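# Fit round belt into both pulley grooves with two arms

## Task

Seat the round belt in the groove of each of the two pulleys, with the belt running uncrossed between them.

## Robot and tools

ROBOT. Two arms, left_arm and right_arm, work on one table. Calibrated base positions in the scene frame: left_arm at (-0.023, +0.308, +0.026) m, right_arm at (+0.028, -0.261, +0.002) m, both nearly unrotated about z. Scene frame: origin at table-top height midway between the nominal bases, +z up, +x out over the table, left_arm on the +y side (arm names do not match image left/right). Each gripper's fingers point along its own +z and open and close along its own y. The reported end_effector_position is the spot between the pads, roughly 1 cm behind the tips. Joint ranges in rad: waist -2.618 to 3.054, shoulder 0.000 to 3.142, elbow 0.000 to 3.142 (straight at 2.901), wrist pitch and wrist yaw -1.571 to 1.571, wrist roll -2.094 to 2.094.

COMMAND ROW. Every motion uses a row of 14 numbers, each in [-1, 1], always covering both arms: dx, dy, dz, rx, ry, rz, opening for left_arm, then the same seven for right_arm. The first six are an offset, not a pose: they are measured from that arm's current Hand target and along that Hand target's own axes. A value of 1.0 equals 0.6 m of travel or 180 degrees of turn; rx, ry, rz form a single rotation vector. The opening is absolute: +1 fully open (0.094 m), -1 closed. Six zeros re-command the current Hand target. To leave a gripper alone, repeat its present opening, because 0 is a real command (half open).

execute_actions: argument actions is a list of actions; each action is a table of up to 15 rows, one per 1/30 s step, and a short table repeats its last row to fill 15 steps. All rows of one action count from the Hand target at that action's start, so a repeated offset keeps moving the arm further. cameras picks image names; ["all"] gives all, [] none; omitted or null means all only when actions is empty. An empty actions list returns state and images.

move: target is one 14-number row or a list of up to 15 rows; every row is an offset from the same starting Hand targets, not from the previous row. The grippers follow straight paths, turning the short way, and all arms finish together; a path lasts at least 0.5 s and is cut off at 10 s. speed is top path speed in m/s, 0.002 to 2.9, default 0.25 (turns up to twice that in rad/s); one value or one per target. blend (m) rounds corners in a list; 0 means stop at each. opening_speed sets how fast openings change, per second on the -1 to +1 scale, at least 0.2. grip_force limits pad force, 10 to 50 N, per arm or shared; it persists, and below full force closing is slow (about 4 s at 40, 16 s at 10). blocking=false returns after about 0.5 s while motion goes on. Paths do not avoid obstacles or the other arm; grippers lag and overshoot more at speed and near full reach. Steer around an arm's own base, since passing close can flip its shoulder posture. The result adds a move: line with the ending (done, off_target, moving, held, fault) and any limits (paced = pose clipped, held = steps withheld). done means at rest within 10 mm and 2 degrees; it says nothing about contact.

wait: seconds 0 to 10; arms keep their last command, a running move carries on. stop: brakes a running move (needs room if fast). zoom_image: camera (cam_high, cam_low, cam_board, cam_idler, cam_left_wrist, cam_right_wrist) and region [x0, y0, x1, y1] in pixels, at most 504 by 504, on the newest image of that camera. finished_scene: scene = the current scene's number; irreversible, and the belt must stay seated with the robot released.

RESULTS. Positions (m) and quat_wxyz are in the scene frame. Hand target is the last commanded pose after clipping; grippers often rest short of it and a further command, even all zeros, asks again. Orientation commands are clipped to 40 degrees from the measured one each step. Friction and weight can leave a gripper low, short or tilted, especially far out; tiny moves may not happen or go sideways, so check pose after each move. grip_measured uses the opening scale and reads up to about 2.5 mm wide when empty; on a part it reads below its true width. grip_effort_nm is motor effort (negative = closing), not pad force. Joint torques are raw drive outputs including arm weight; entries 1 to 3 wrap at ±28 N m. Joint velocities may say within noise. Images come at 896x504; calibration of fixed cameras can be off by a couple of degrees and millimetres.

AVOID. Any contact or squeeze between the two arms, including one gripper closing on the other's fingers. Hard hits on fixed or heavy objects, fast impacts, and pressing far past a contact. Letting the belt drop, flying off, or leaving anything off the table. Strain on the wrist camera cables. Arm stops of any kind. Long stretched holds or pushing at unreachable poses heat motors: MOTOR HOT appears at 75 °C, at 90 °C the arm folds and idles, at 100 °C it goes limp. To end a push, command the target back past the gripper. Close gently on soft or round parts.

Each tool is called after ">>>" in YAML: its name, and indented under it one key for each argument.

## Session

>>> execute_actions:
  actions: []

>>> zoom_image:
  camera: "cam_high"
  region: [230, 140, 440, 350]

>>> zoom_image:
  camera: "cam_board"
  region: [280, 180, 720, 430]

Scene clock: 0.00 s.
left_arm: end_effector_position=(+0.3712, +0.3547, +0.1072) grip_measured=+1.000 grip_effort_nm=n/a end_effector_quat_wxyz=(+0.562, -0.097, +0.812, +0.125) | right_arm: end_effector_position=(+0.4082, -0.2999, +0.0689) grip_measured=+1.000 grip_effort_nm=n/a end_effector_quat_wxyz=(+0.526, +0.079, +0.847, +0.018)
Joint positions: left_arm=[-0.028 1.618 0.389 0.861 -0.35 -0.031 0.094] | right_arm=[-0.137 1.517 0.367 0.686 -0.064 0.094 0.094]
Joint velocities: within noise
Joint torques (N m): no reading
Heat: left arm: 27 °C; right arm: 29 °C.
Hand target: left_arm +0.3724, +0.3554, +0.1105; +0.565, -0.101, +0.809, +0.125 | right_arm +0.4101, -0.2994, +0.0724; +0.530, +0.079, +0.844, +0.020
Tool commands: left_gripper/opening=+1.0 right_gripper/opening=+1.0
camera_calibration:
cam_left_wrist: T_world_to_cam=[[0.271424, -0.962133, -0.0250787, 0.234429], [-0.754294, -0.196462, -0.626453, 0.457661], [0.597804, 0.188951, -0.779056, -0.108075], [0, 0, 0, 1]] pos_world=[0.346189, 0.335886, 0.208385]
cam_right_wrist: T_world_to_cam=[[-0.137755, -0.989258, -0.0489189, -0.245834], [-0.852223, 0.143551, -0.503099, 0.460989], [0.504717, -0.0276144, -0.862843, -0.0495594], [0, 0, 0, 1]] pos_world=[0.384014, -0.310737, 0.177135]

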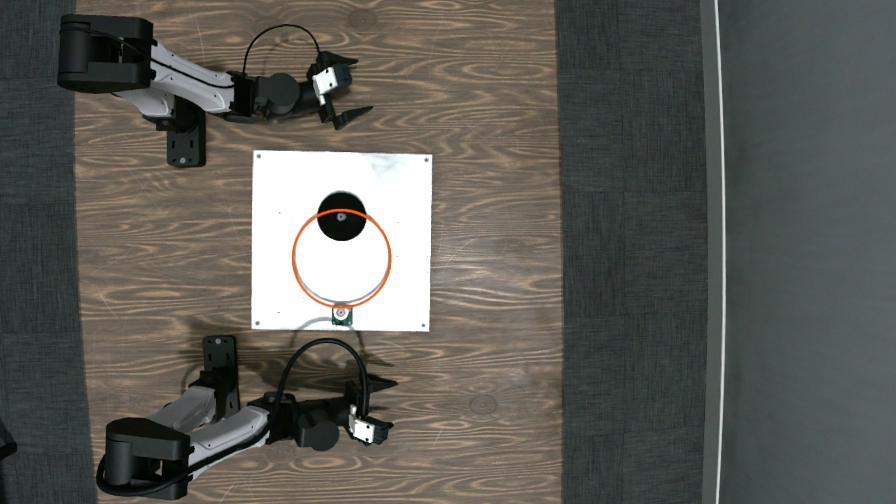

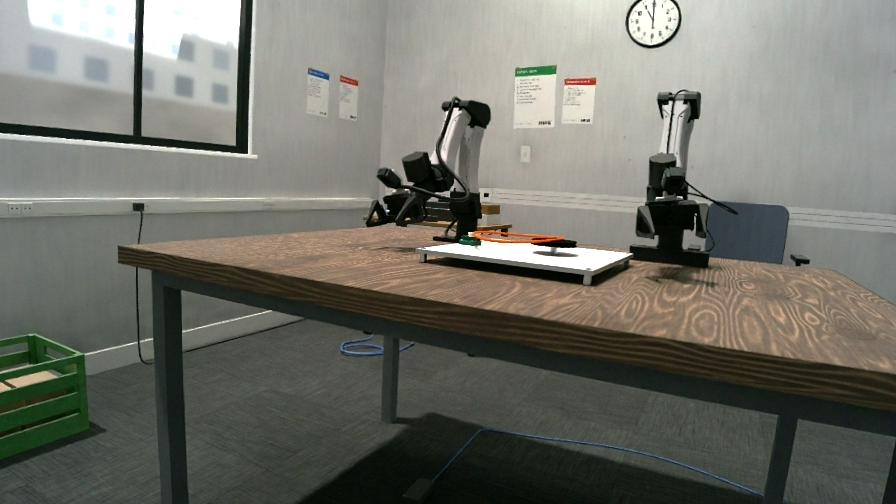

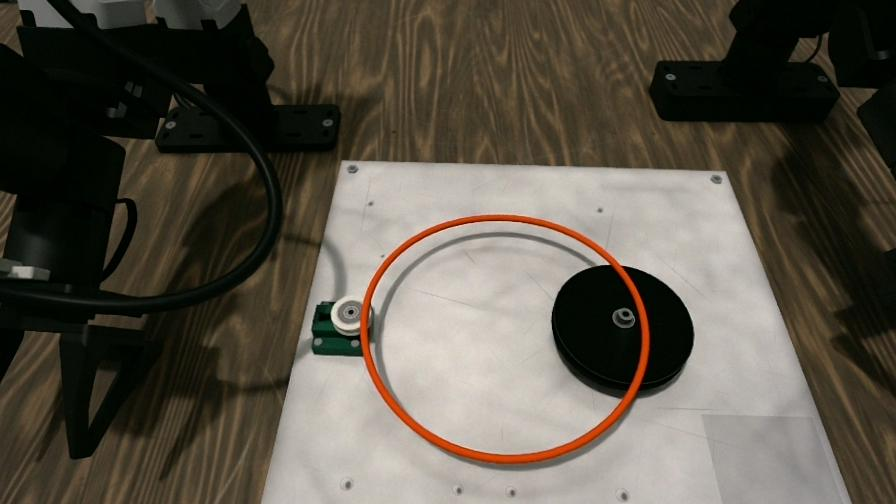

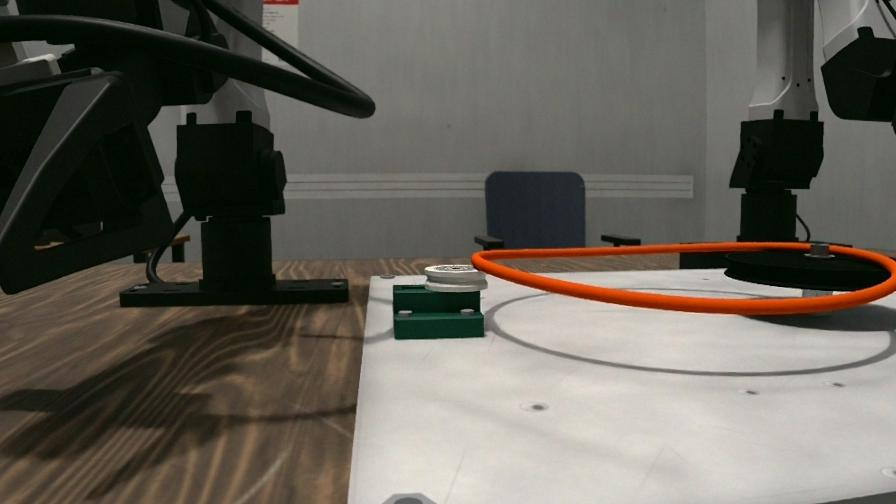

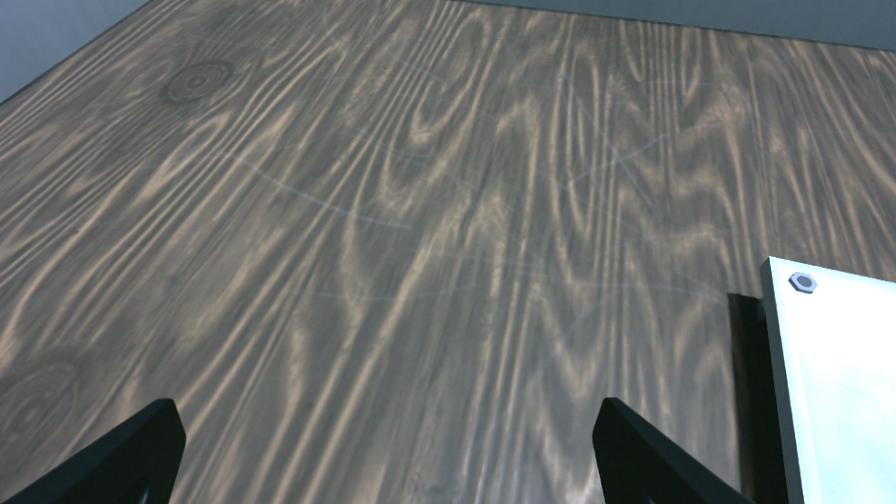

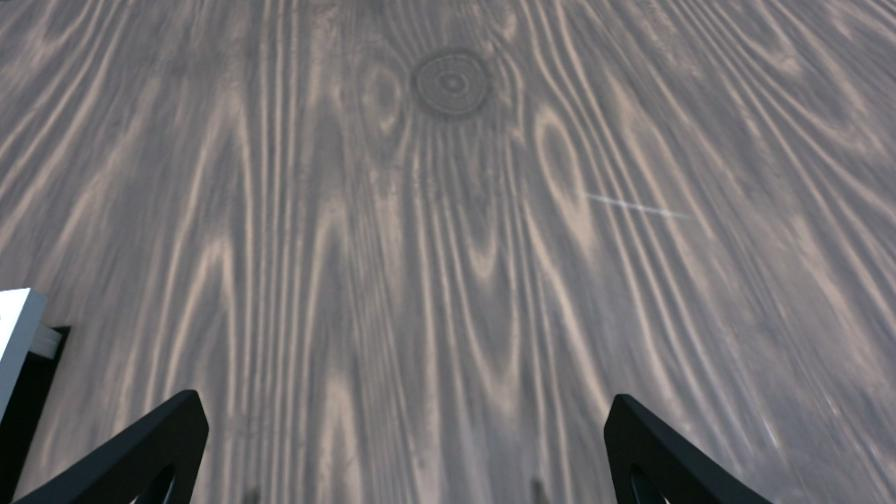

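Scaled by 2.400 from the camera's 896x504 image, which has a finer 1280x720 frame.

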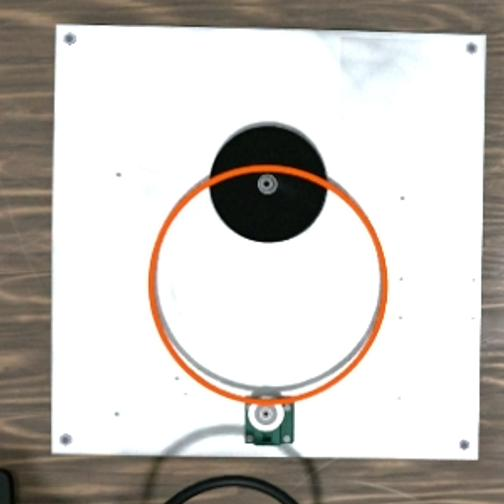

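Scaled by 1.145 from the camera's 896x504 image, which has a finer 1280x720 frame.

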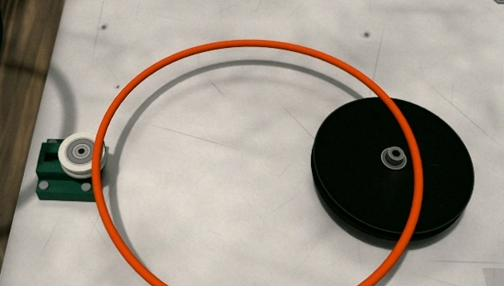

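>>> move:
  target:
    - [-0.0939, 0.0088, -0.0329, 0.0245, 0.392, -0.0172, -0.4, -0.0892, 0.0118, -0.0437, 0.0335, 0.3546, -0.0207, -0.4]
    - [0.048, -0.3628, -0.3323, -0.0519, 0.393, -0.1245, -0.4, 0.0792, 0.364, -0.3217, -0.408, 0.2005, -0.6884, -0.4]
  speed: 0.35
  blend: 0.02
  cameras: ["cam_high", "cam_board", "cam_idler", "cam_left_wrist", "cam_right_wrist"]

Scene clock: 88.27 s.
left_arm: end_effector_position=(+0.2525, +0.1030, +0.1323) grip_measured=-0.398 grip_effort_nm=-0.11 end_effector_quat_wxyz=(-0.007, -0.308, +0.951, +0.015) | right_arm: end_effector_position=(+0.2487, -0.0735, +0.1361) grip_measured=-0.397 grip_effort_nm=-0.18 end_effector_quat_wxyz=(+0.005, +0.876, -0.482, -0.012)
Joint positions: left_arm=[-0.637 1.878 1.594 -1.319 -0.006 -1.27 0.028] | right_arm=[0.687 1.655 1.438 -1.372 -0.018 -1.443 0.028]
Joint torques (N m): left_arm=[-0.05 -9.65 6.09 0.28 0.03 0.01] | right_arm=[0.16 -8.09 6.2 0.35 -0.07 0.1]
Heat: left arm: 33 °C; right arm: 34 °C.
Hand target: left_arm +0.2549, +0.1043, +0.1323; -0.004, -0.311, +0.950, +0.014 (not the last commanded pose) | right_arm +0.2501, -0.0732, +0.1361; +0.002, +0.875, -0.483, -0.013 (not the last commanded pose)
Off the commanded pose: left_arm 0.018 m, 5 deg | right_arm 0.011 m, 10 deg.
move: held (left_arm, right_arm; a check stopped the path); limits=held
pose unreachable (left arm): on one or more control steps of this call, first in action 0 (counted from 0), this arm could not follow its commanded pose, so it was not sent that pose on those steps. It may still have moved: this result reports where it is.
cause: moving toward the commanded pose would bring a part of the arm too close to another arm (this arm's wrist (the part past joint 4) and the right arm's wrist (the part past joint 4), where that arm would come to rest).
pose unreachable (right arm): on one or more control steps of this call, first in action 0 (counted from 0), this arm could not follow its commanded pose, so it was not sent that pose on those steps. It may still have moved: this result reports where it is.
cause: moving toward the commanded pose would bring a part of the arm too close to another arm (this arm's wrist (the part past joint 4) and the left arm's wrist (the part past joint 4), along the way the arms are being sent, or toward where that arm still pushes).
camera_calibration:
cam_left_wrist: T_world_to_cam=[[0.630436, -0.776009, 0.0189989, -0.0905769], [-0.668474, -0.530308, 0.521455, 0.19519], [-0.394579, -0.341445, -0.853067, 0.345051], [0, 0, 0, 1]] pos_world=[0.323732, 0.151038, 0.19429]
cam_right_wrist: T_world_to_cam=[[0.818357, 0.57399, 0.0287574, -0.173956], [0.474103, -0.702535, 0.530726, -0.206345], [0.324835, -0.42069, -0.847055, 0.108926], [0, 0, 0, 1]] pos_world=[0.204804, 0.000708478, 0.206781]
Images, in order (width x height): cam_high 896x504, cam_board 896x504, cam_idler 896x504, cam_left_wrist 896x504, cam_right_wrist 896x504.

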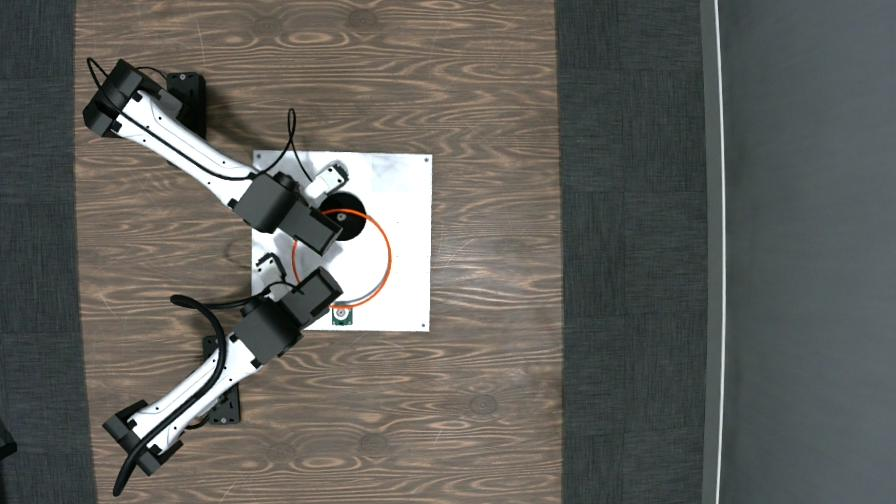

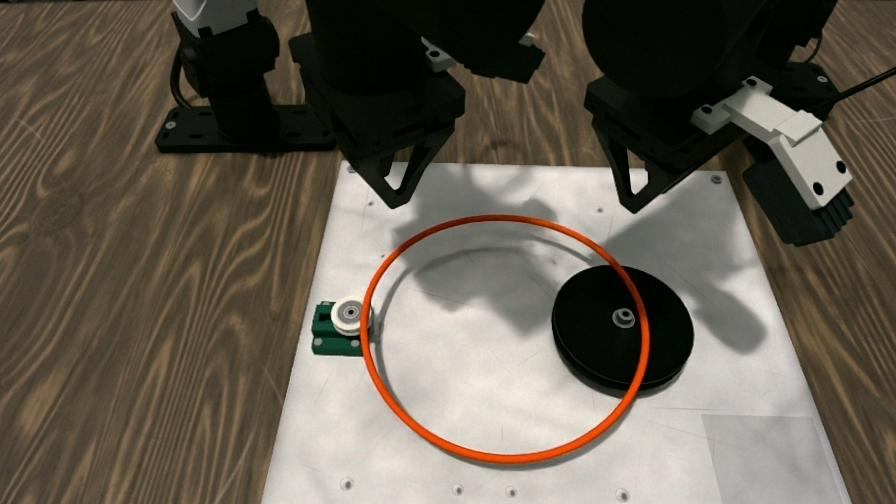

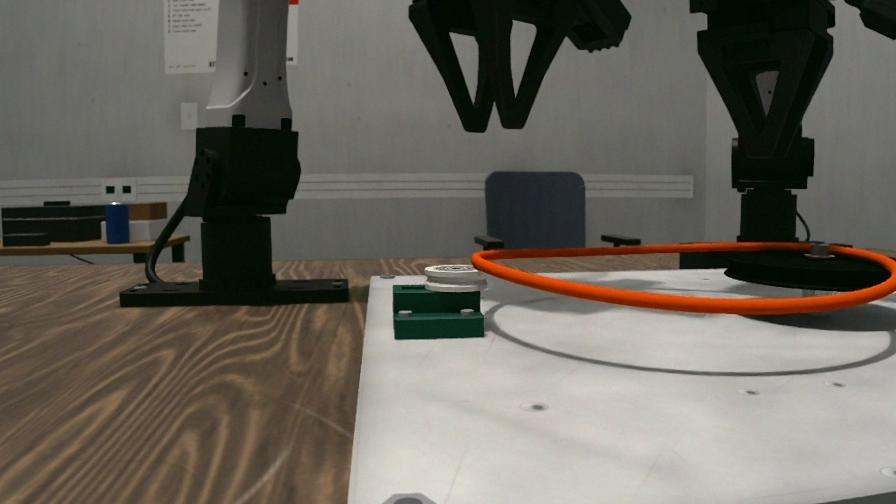

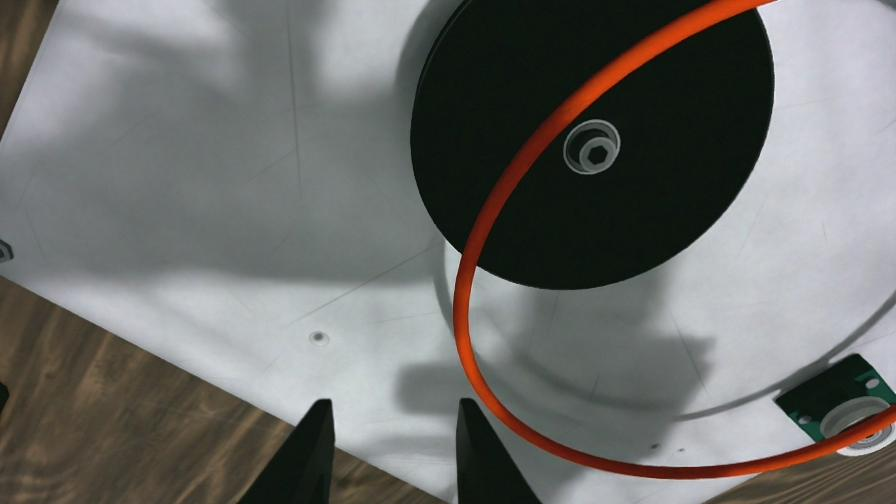

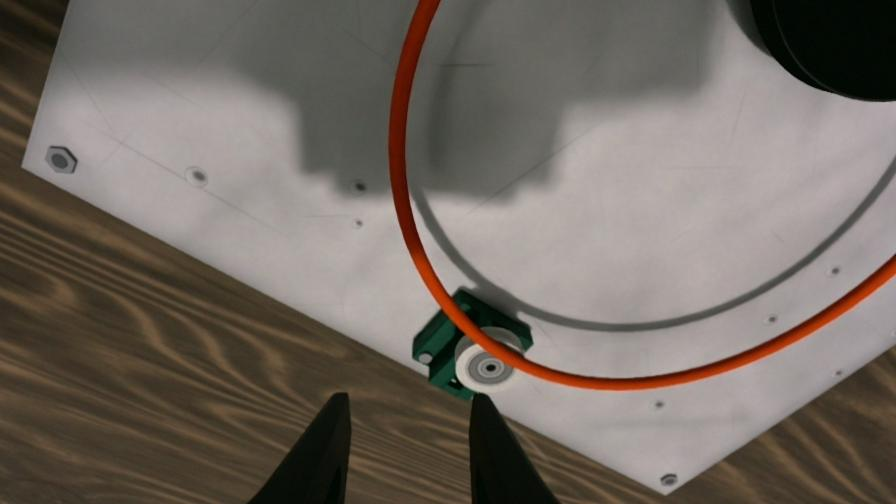

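>>> move:
  target:
    - [-0.1495, -0.1867, 0.0565, 0.0077, -0.0067, 0.479, -0.4, 0, 0, 0, 0, 0, 0, -0.4]
    - [-0.1495, -0.1867, 0.0565, 0.0077, -0.0067, 0.479, -0.4, -0.0153, 0.0062, 0.0688, 0.0045, 0.0071, -0.0543, -0.4]
  speed: 0.3
  blend: 0.01
  cameras: ["cam_idler", "cam_left_wrist", "cam_right_wrist"]

Scene clock: 178.27 s.
left_arm: end_effector_position=(+0.3949, +0.0672, +0.1039) grip_measured=-0.398 grip_effort_nm=-0.11 end_effector_quat_wxyz=(+0.018, +0.417, +0.909, +0.006) | right_arm: end_effector_position=(+0.2377, -0.0669, +0.0963) grip_measured=-0.397 grip_effort_nm=-0.18 end_effector_quat_wxyz=(+0.008, +0.908, -0.420, -0.013)
Joint positions: left_arm=[-0.523 2.47 2.421 -1.487 -0.015 0.333 0.028] | right_arm=[0.729 1.655 1.279 -1.22 -0.018 -1.54 0.028]
Joint torques (N m): left_arm=[-0.03 -11.71 8.34 0.1 0.18 0.22] | right_arm=[0.59 -9.33 4.62 0.57 0.17 -0.16]
Heat: left arm: 38 °C; right arm: 34 °C.
Hand target: left_arm +0.3929, +0.0679, +0.0953; +0.000, +0.422, +0.907, +0.000 | right_arm +0.2410, -0.0670, +0.0951; +0.000, +0.913, -0.407, +0.000
Off the commanded pose: left_arm 0.009 m, 2 deg | right_arm 0.004 m, 2 deg.
move: done
camera_calibration:
cam_left_wrist: T_world_to_cam=[[-0.722025, -0.691328, 0.0273181, 0.319892], [-0.5909, 0.636714, 0.495411, 0.179857], [-0.359885, 0.341557, -0.868229, 0.306629], [0, 0, 0, 1]] pos_world=[0.447599, 0.00190117, 0.168382]
cam_right_wrist: T_world_to_cam=[[0.731128, 0.681818, 0.0240162, -0.139261], [0.569369, -0.629183, 0.529101, -0.192953], [0.375861, -0.373166, -0.848219, 0.0727924], [0, 0, 0, 1]] pos_world=[0.184319, 0.00071118, 0.16718]
Images, in order (width x height): cam_idler 896x504, cam_left_wrist 896x504, cam_right_wrist 896x504.

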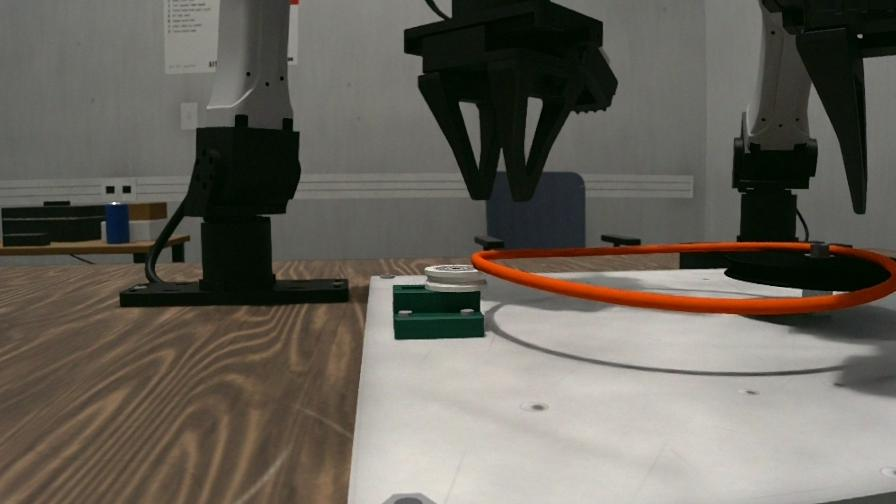

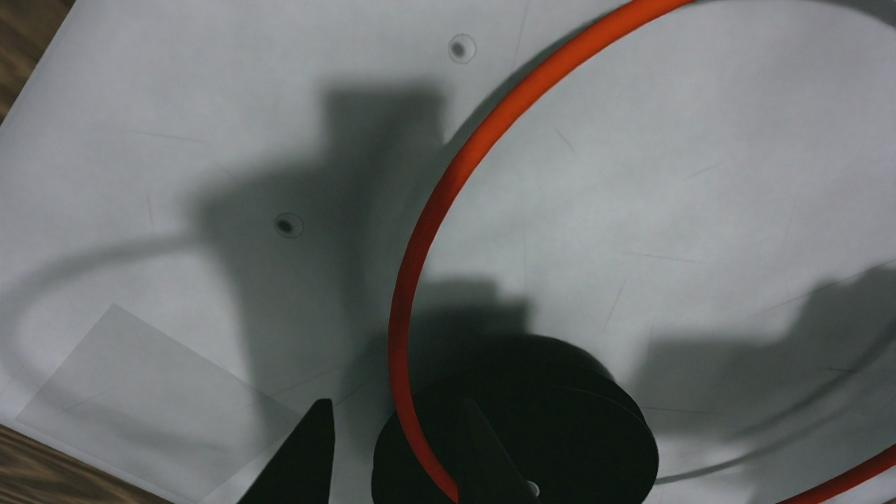

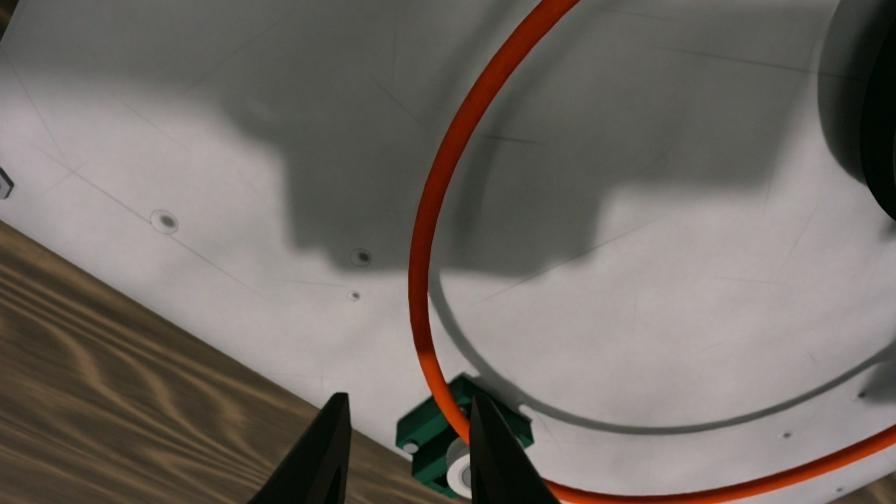

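>>> move:
  target:
    - [-0.0058, 0.0017, 0.0633, 0, 0, 0, -0.4, 0, -0.0055, 0.0658, 0, 0, 0, -0.4]
  speed: 0.1
  cameras: ["cam_idler", "cam_left_wrist", "cam_right_wrist"]

Scene clock: 198.30 s.
left_arm: end_effector_position=(+0.3932, +0.0682, +0.0745) grip_measured=-0.398 grip_effort_nm=-0.11 end_effector_quat_wxyz=(+0.005, +0.418, +0.909, +0.007) | right_arm: end_effector_position=(+0.2403, -0.0645, +0.0636) grip_measured=-0.397 grip_effort_nm=-0.18 end_effector_quat_wxyz=(-0.003, +0.908, -0.419, -0.009)
Joint positions: left_arm=[-0.523 2.472 2.308 -1.397 -0.015 0.333 0.028] | right_arm=[0.729 1.67 1.164 -1.066 -0.018 -1.541 0.028]
Joint torques (N m): left_arm=[-0.05 -11.92 5.03 0.67 0.22 0.23] | right_arm=[0.7 -6.58 4.82 0.63 0.17 -0.15]
Heat: left arm: 45 °C; right arm: 35 °C.
Hand target: left_arm +0.3960, +0.0659, +0.0575; +0.000, +0.422, +0.907, +0.000 | right_arm +0.2434, -0.0648, +0.0556; +0.000, +0.913, -0.407, +0.000
Off the commanded pose: left_arm 0.018 m, 1 deg | right_arm 0.009 m, 2 deg.
move: off_target (left_arm)
camera_calibration:
cam_left_wrist: T_world_to_cam=[[-0.721361, -0.691719, 0.0340998, 0.319514], [-0.580114, 0.630402, 0.515811, 0.187551], [-0.378293, 0.352304, -0.856023, 0.285755], [0, 0, 0, 1]] pos_world=[0.447385, 0.00210892, 0.136977]
cam_right_wrist: T_world_to_cam=[[0.729443, 0.68235, 0.0480814, -0.143107], [0.56088, -0.636864, 0.528978, -0.174092], [0.391569, -0.358891, -0.847273, 0.041921], [0, 0, 0, 1]] pos_world=[0.185618, 0.00182079, 0.13449]
Images, in order (width x height): cam_idler 896x504, cam_left_wrist 896x504, cam_right_wrist 896x504.

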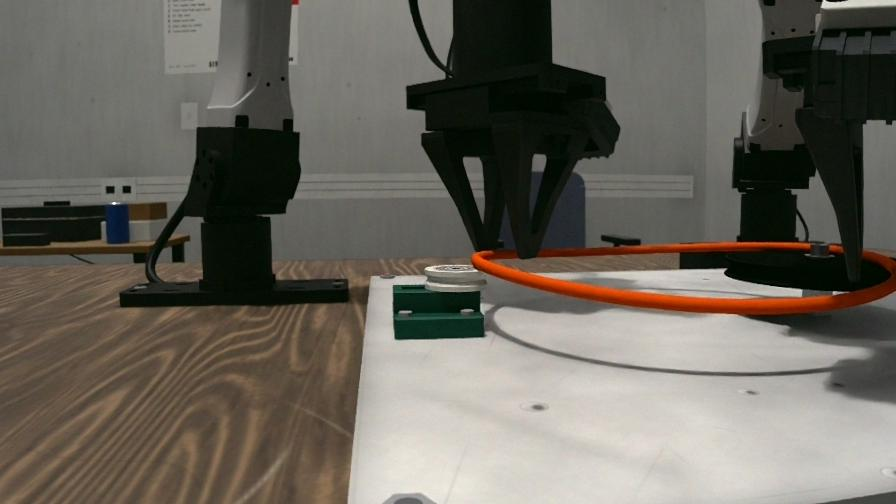

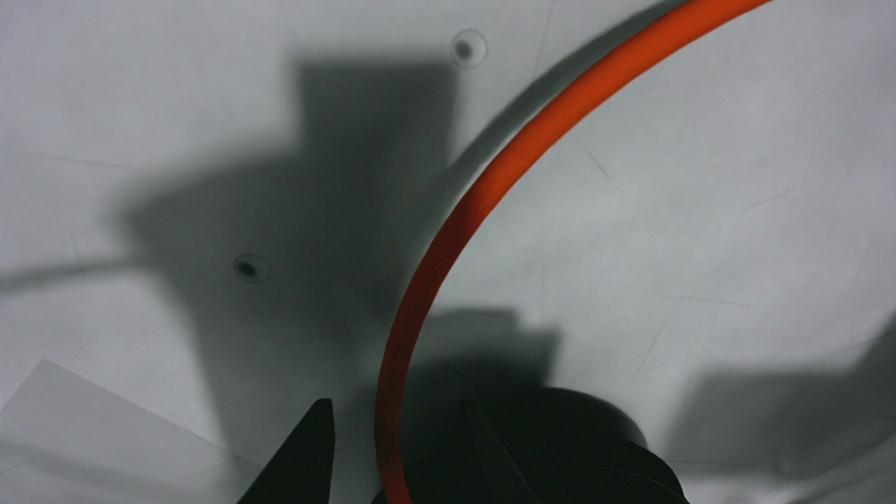

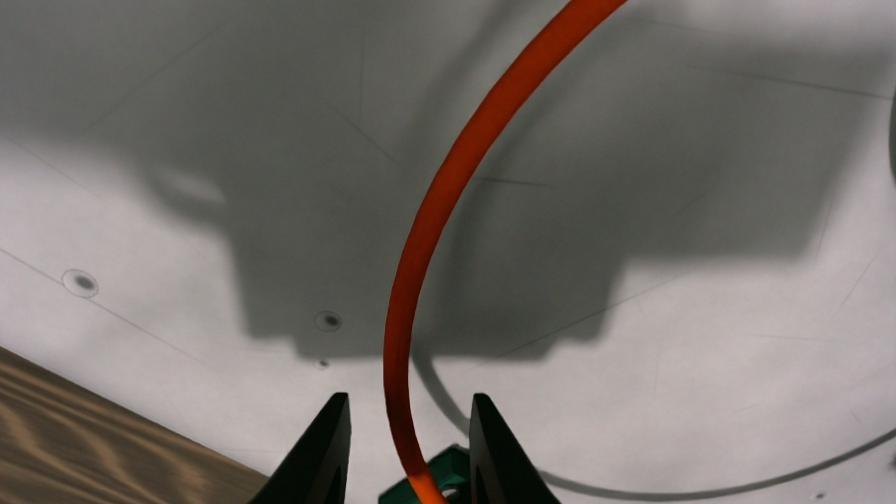

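>>> move:
  target:
    - [0, 0.0035, 0.0217, 0, 0, 0, -0.4, 0, 0.005, 0.0108, 0, 0, 0, -0.4]
  speed: 0.08
  cameras: ["cam_idler", "cam_left_wrist", "cam_right_wrist"]

Scene clock: 206.20 s.
left_arm: end_effector_position=(+0.3949, +0.0672, +0.0635) grip_measured=-0.398 grip_effort_nm=-0.11 end_effector_quat_wxyz=(+0.008, +0.419, +0.908, +0.007) | right_arm: end_effector_position=(+0.2384, -0.0662, +0.0564) grip_measured=-0.397 grip_effort_nm=-0.18 end_effector_quat_wxyz=(-0.002, +0.908, -0.419, -0.009)
Joint positions: left_arm=[-0.523 2.472 2.264 -1.348 -0.015 0.336 0.028] | right_arm=[0.729 1.67 1.135 -1.038 -0.018 -1.541 0.028]
Joint torques (N m): left_arm=[0.36 -11.6 4.81 0.71 0.16 0.24] | right_arm=[0.72 -6.86 4.67 0.64 0.17 -0.15]
Heat: left arm: 44 °C; right arm: 34 °C.
Hand target: left_arm +0.3977, +0.0673, +0.0445; +0.000, +0.422, +0.907, +0.000 | right_arm +0.2412, -0.0668, +0.0492; +0.000, +0.913, -0.407, +0.000
Off the commanded pose: left_arm 0.019 m, 1 deg | right_arm 0.008 m, 2 deg.
move: off_target (left_arm)
camera_calibration:
cam_left_wrist: T_world_to_cam=[[-0.723648, -0.689403, 0.0325031, 0.321273], [-0.580659, 0.633606, 0.511252, 0.195115], [-0.373052, 0.351093, -0.858816, 0.275581], [0, 0, 0, 1]] pos_world=[0.44859, 0.00110539, 0.126478]
cam_right_wrist: T_world_to_cam=[[0.729539, 0.68237, 0.0463067, -0.140162], [0.561572, -0.636286, 0.52894, -0.170468], [0.390397, -0.359878, -0.847395, 0.0362661], [0, 0, 0, 1]] pos_world=[0.183826, 0.000227184, 0.12739]
Images, in order (width x height): cam_idler 896x504, cam_left_wrist 896x504, cam_right_wrist 896x504.

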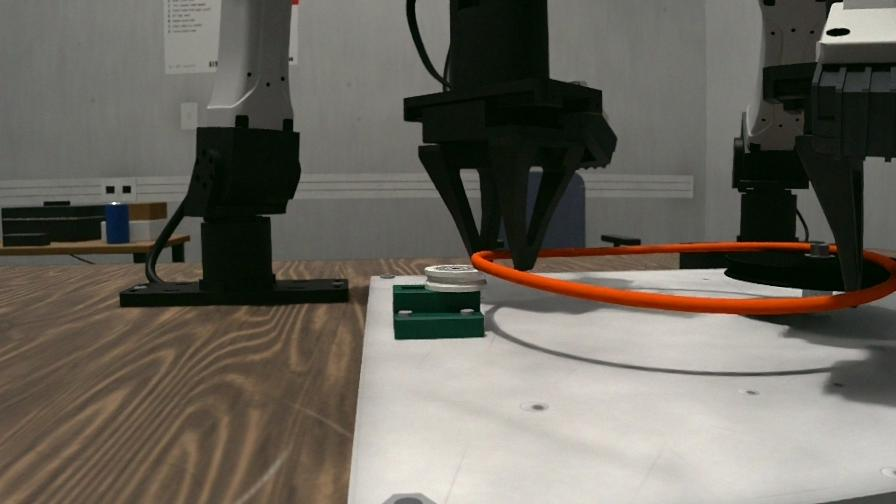

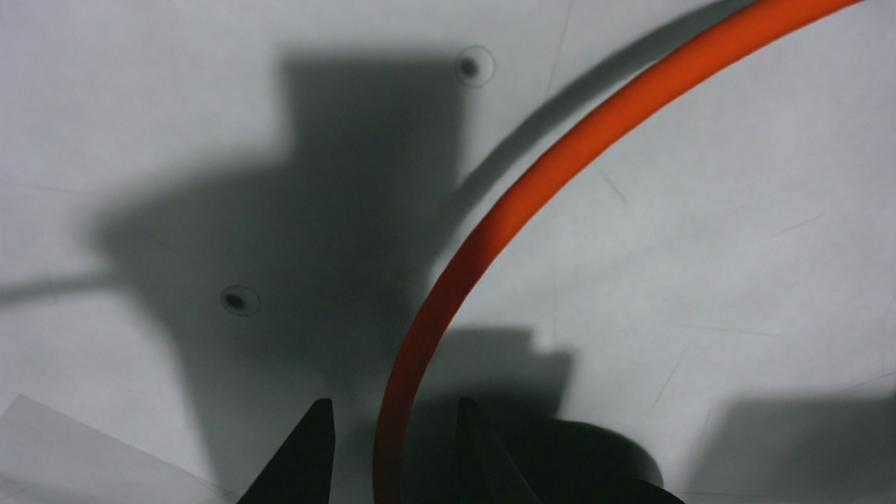

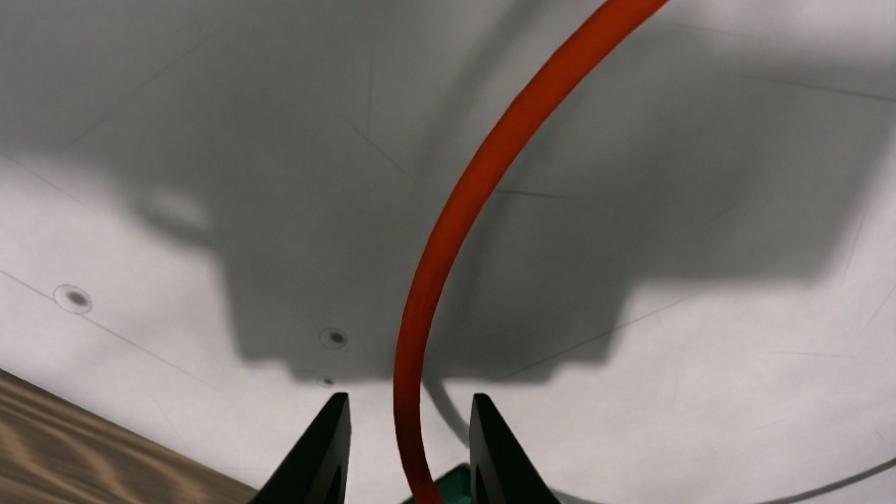

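>>> move:
  target:
    - [0, 0, 0.015, 0, 0, 0, -0.4, 0, 0, 0, 0, 0, 0, -0.4]
    - [0, 0, 0.015, 0, 0, 0, -1, 0, 0, 0, 0, 0, 0, -1]
  speed: 0.08
  grip_force: 50
  cameras: ["cam_high", "cam_board", "cam_idler", "cam_left_wrist"]

Scene clock: 213.37 s.
left_arm: end_effector_position=(+0.3956, +0.0668, +0.0553) grip_measured=-0.922 grip_effort_nm=-1.04 end_effector_quat_wxyz=(+0.009, +0.420, +0.908, +0.007) | right_arm: end_effector_position=(+0.2387, -0.0659, +0.0564) grip_measured=-0.928 grip_effort_nm=-1.06 end_effector_quat_wxyz=(-0.003, +0.908, -0.418, -0.009)
Joint positions: left_arm=[-0.523 2.472 2.232 -1.313 -0.015 0.337 0.004] | right_arm=[0.729 1.67 1.135 -1.036 -0.018 -1.543 0.003]
Joint torques (N m): left_arm=[0.21 -11.54 4.97 0.7 0.24 0.21] | right_arm=[0.98 -6.87 4.67 0.62 0.17 -0.14]
Heat: left arm: 44 °C; right arm: 34 °C.
Hand target: left_arm +0.3977, +0.0673, +0.0354; +0.000, +0.422, +0.907, +0.000 | right_arm +0.2412, -0.0668, +0.0492; +0.000, +0.913, -0.407, +0.000
Off the commanded pose: left_arm 0.020 m, 1 deg | right_arm 0.008 m, 2 deg.
move: off_target (left_arm); target 2's new opening was sent with left_arm's hand 0.020 m and 1 deg from that target
camera_calibration:
cam_left_wrist: T_world_to_cam=[[-0.724745, -0.688281, 0.0318413, 0.322117], [-0.580774, 0.635103, 0.50926, 0.19998], [-0.370737, 0.350592, -0.860023, 0.268106], [0, 0, 0, 1]] pos_world=[0.448992, 0.000703739, 0.118479]
Images, in order (width x height): cam_high 896x504, cam_board 896x504, cam_idler 896x504, cam_left_wrist 896x504.

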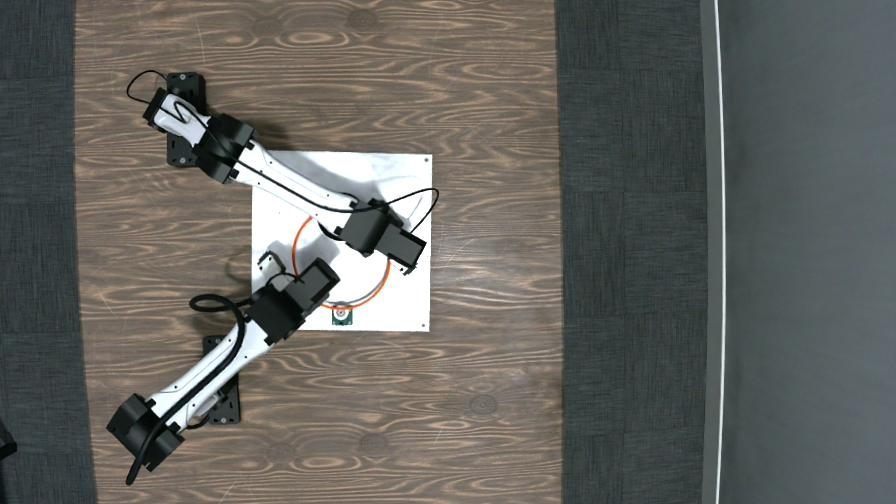

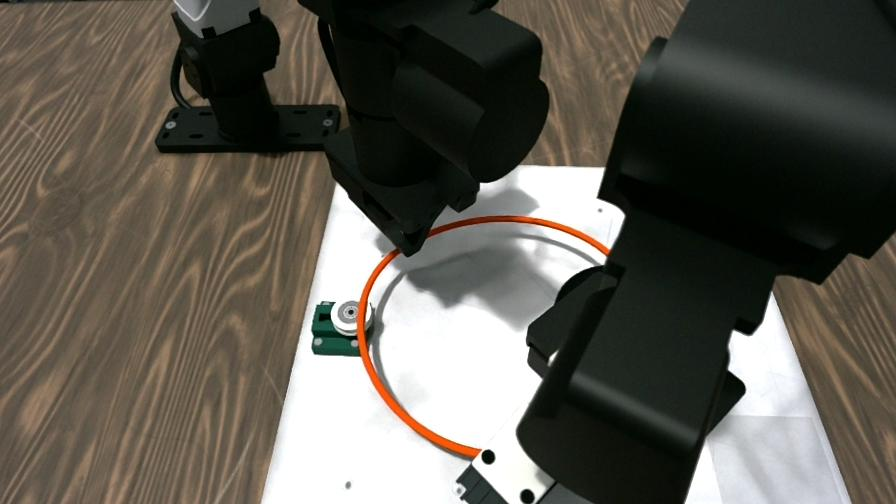

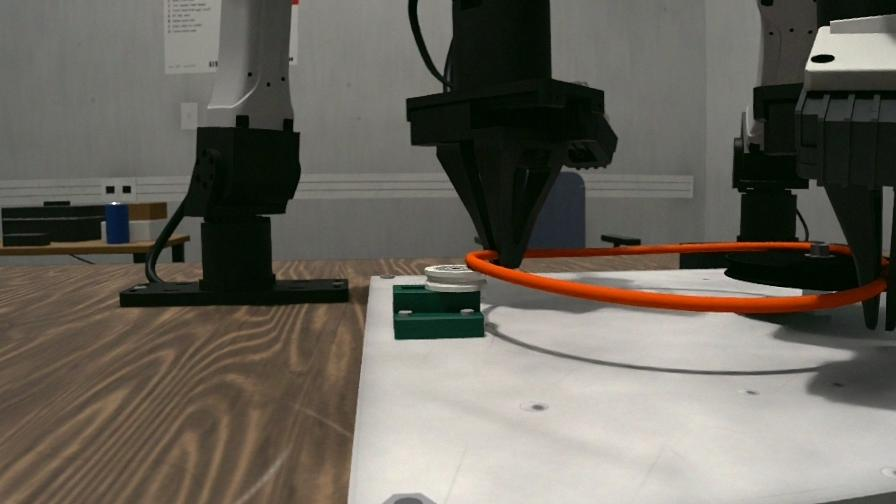

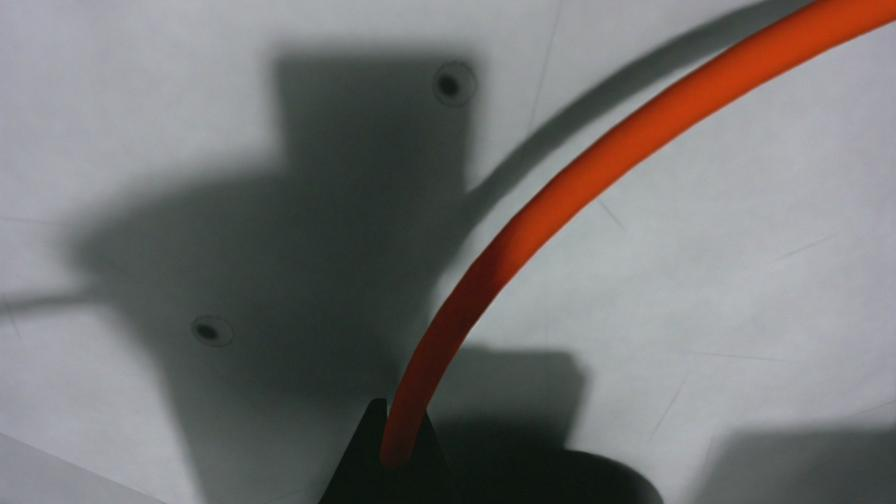

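>>> move:
  target:
    - [0, 0, -0.071, 0, 0, 0, -1, 0, 0, -0.0313, 0, 0, 0, -1]
    - [0.0648, 0.0523, -0.071, 0, 0, 0, -1, -0.063, -0.0545, -0.0313, 0, 0, 0, -1]
  speed: 0.07
  cameras: ["cam_high", "cam_board", "cam_idler"]

>>> zoom_image:
  camera: "cam_idler"
  region: [640, 200, 896, 360]

>>> zoom_image:
  camera: "cam_board"
  region: [500, 180, 750, 430]

>>> zoom_image:
  camera: "cam_high"
  region: [270, 160, 420, 300]

Scene clock: 239.43 s.
left_arm: end_effector_position=(+0.3908, +0.1211, +0.0626) grip_measured=-0.922 grip_effort_nm=-1.04 end_effector_quat_wxyz=(-0.030, +0.417, +0.908, +0.008) | right_arm: end_effector_position=(+0.2391, -0.0162, +0.0671) grip_measured=-0.928 grip_effort_nm=-1.06 end_effector_quat_wxyz=(-0.013, +0.914, -0.405, -0.005)
Joint positions: left_arm=[-0.425 2.414 2.154 -1.371 -0.015 0.429 0.004] | right_arm=[0.843 1.771 1.296 -1.073 -0.018 -1.458 0.003]
Joint torques (N m): left_arm=[-0.23 -18.02 4.78 0.47 0.22 0.23] | right_arm=[0.94 -7.38 8.57 0.08 0.16 0.21]
Heat: left arm: 46 °C; right arm: 34 °C.
Hand target: left_arm +0.3965, +0.1171, +0.0780; +0.000, +0.422, +0.907, +0.000 | right_arm +0.2402, -0.0168, +0.0679; +0.000, +0.913, -0.407, +0.000
Off the commanded pose: left_arm 0.017 m, 4 deg | right_arm 0.002 m, 2 deg.
move: off_target (left_arm)
Images, in order (width x height): cam_high 896x504, cam_board 896x504, cam_idler 896x504.

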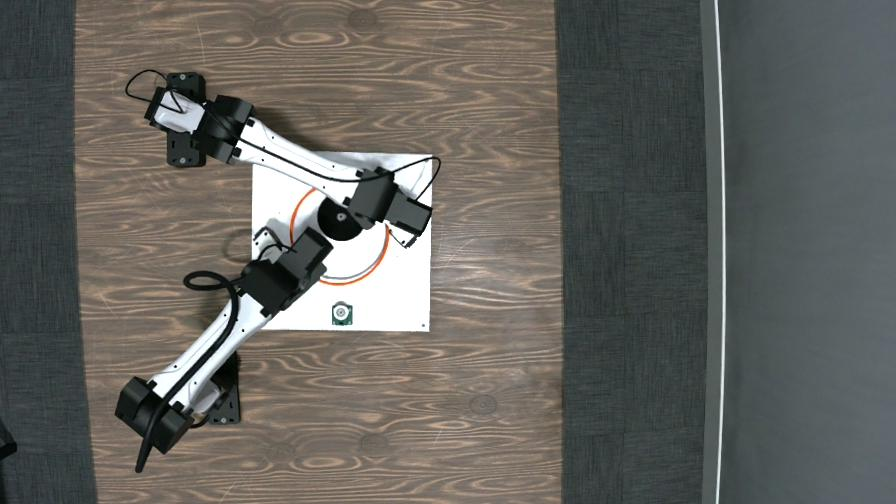

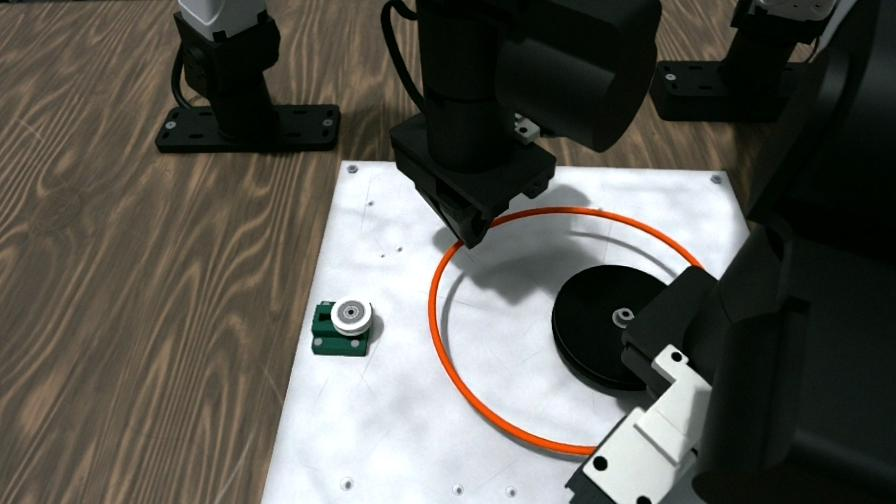

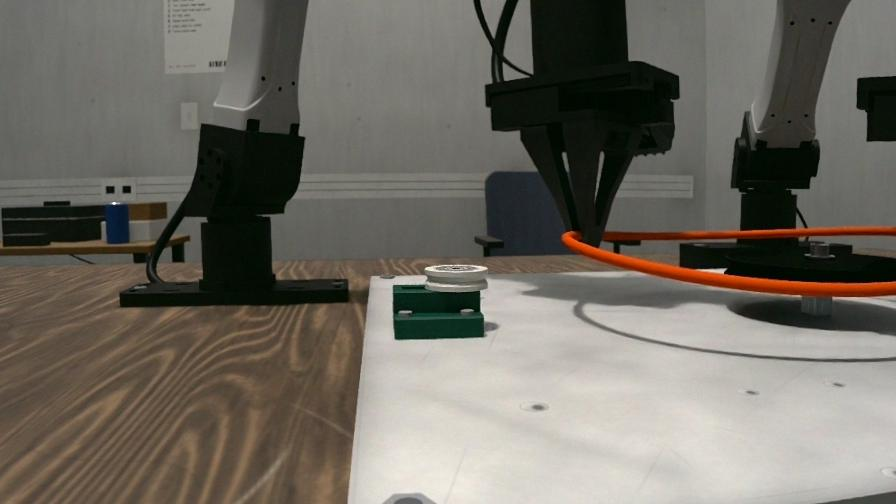

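Scaled by 1.969 from the camera's 896x504 image, which has a finer 1280x720 frame.

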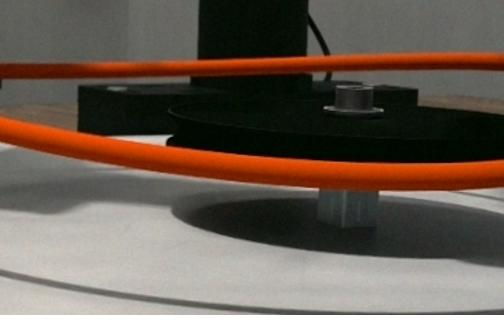

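Scaled by 2.016 from the camera's 896x504 image, which has a finer 1280x720 frame.

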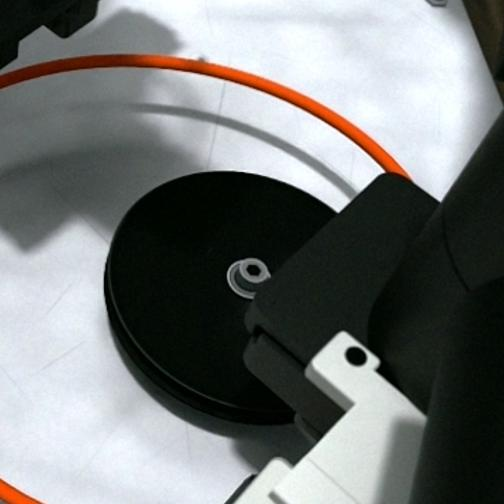

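Scaled by 3.360 from the camera's 896x504 image, which has a finer 1280x720 frame.

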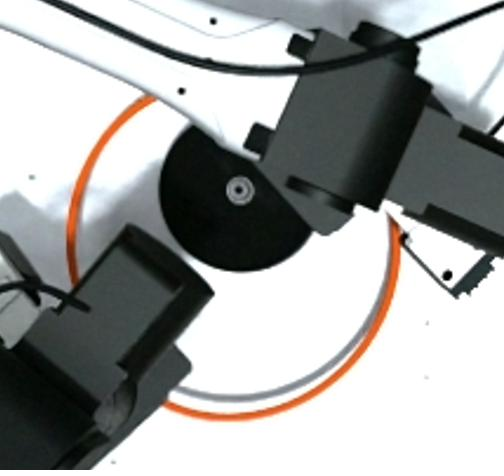

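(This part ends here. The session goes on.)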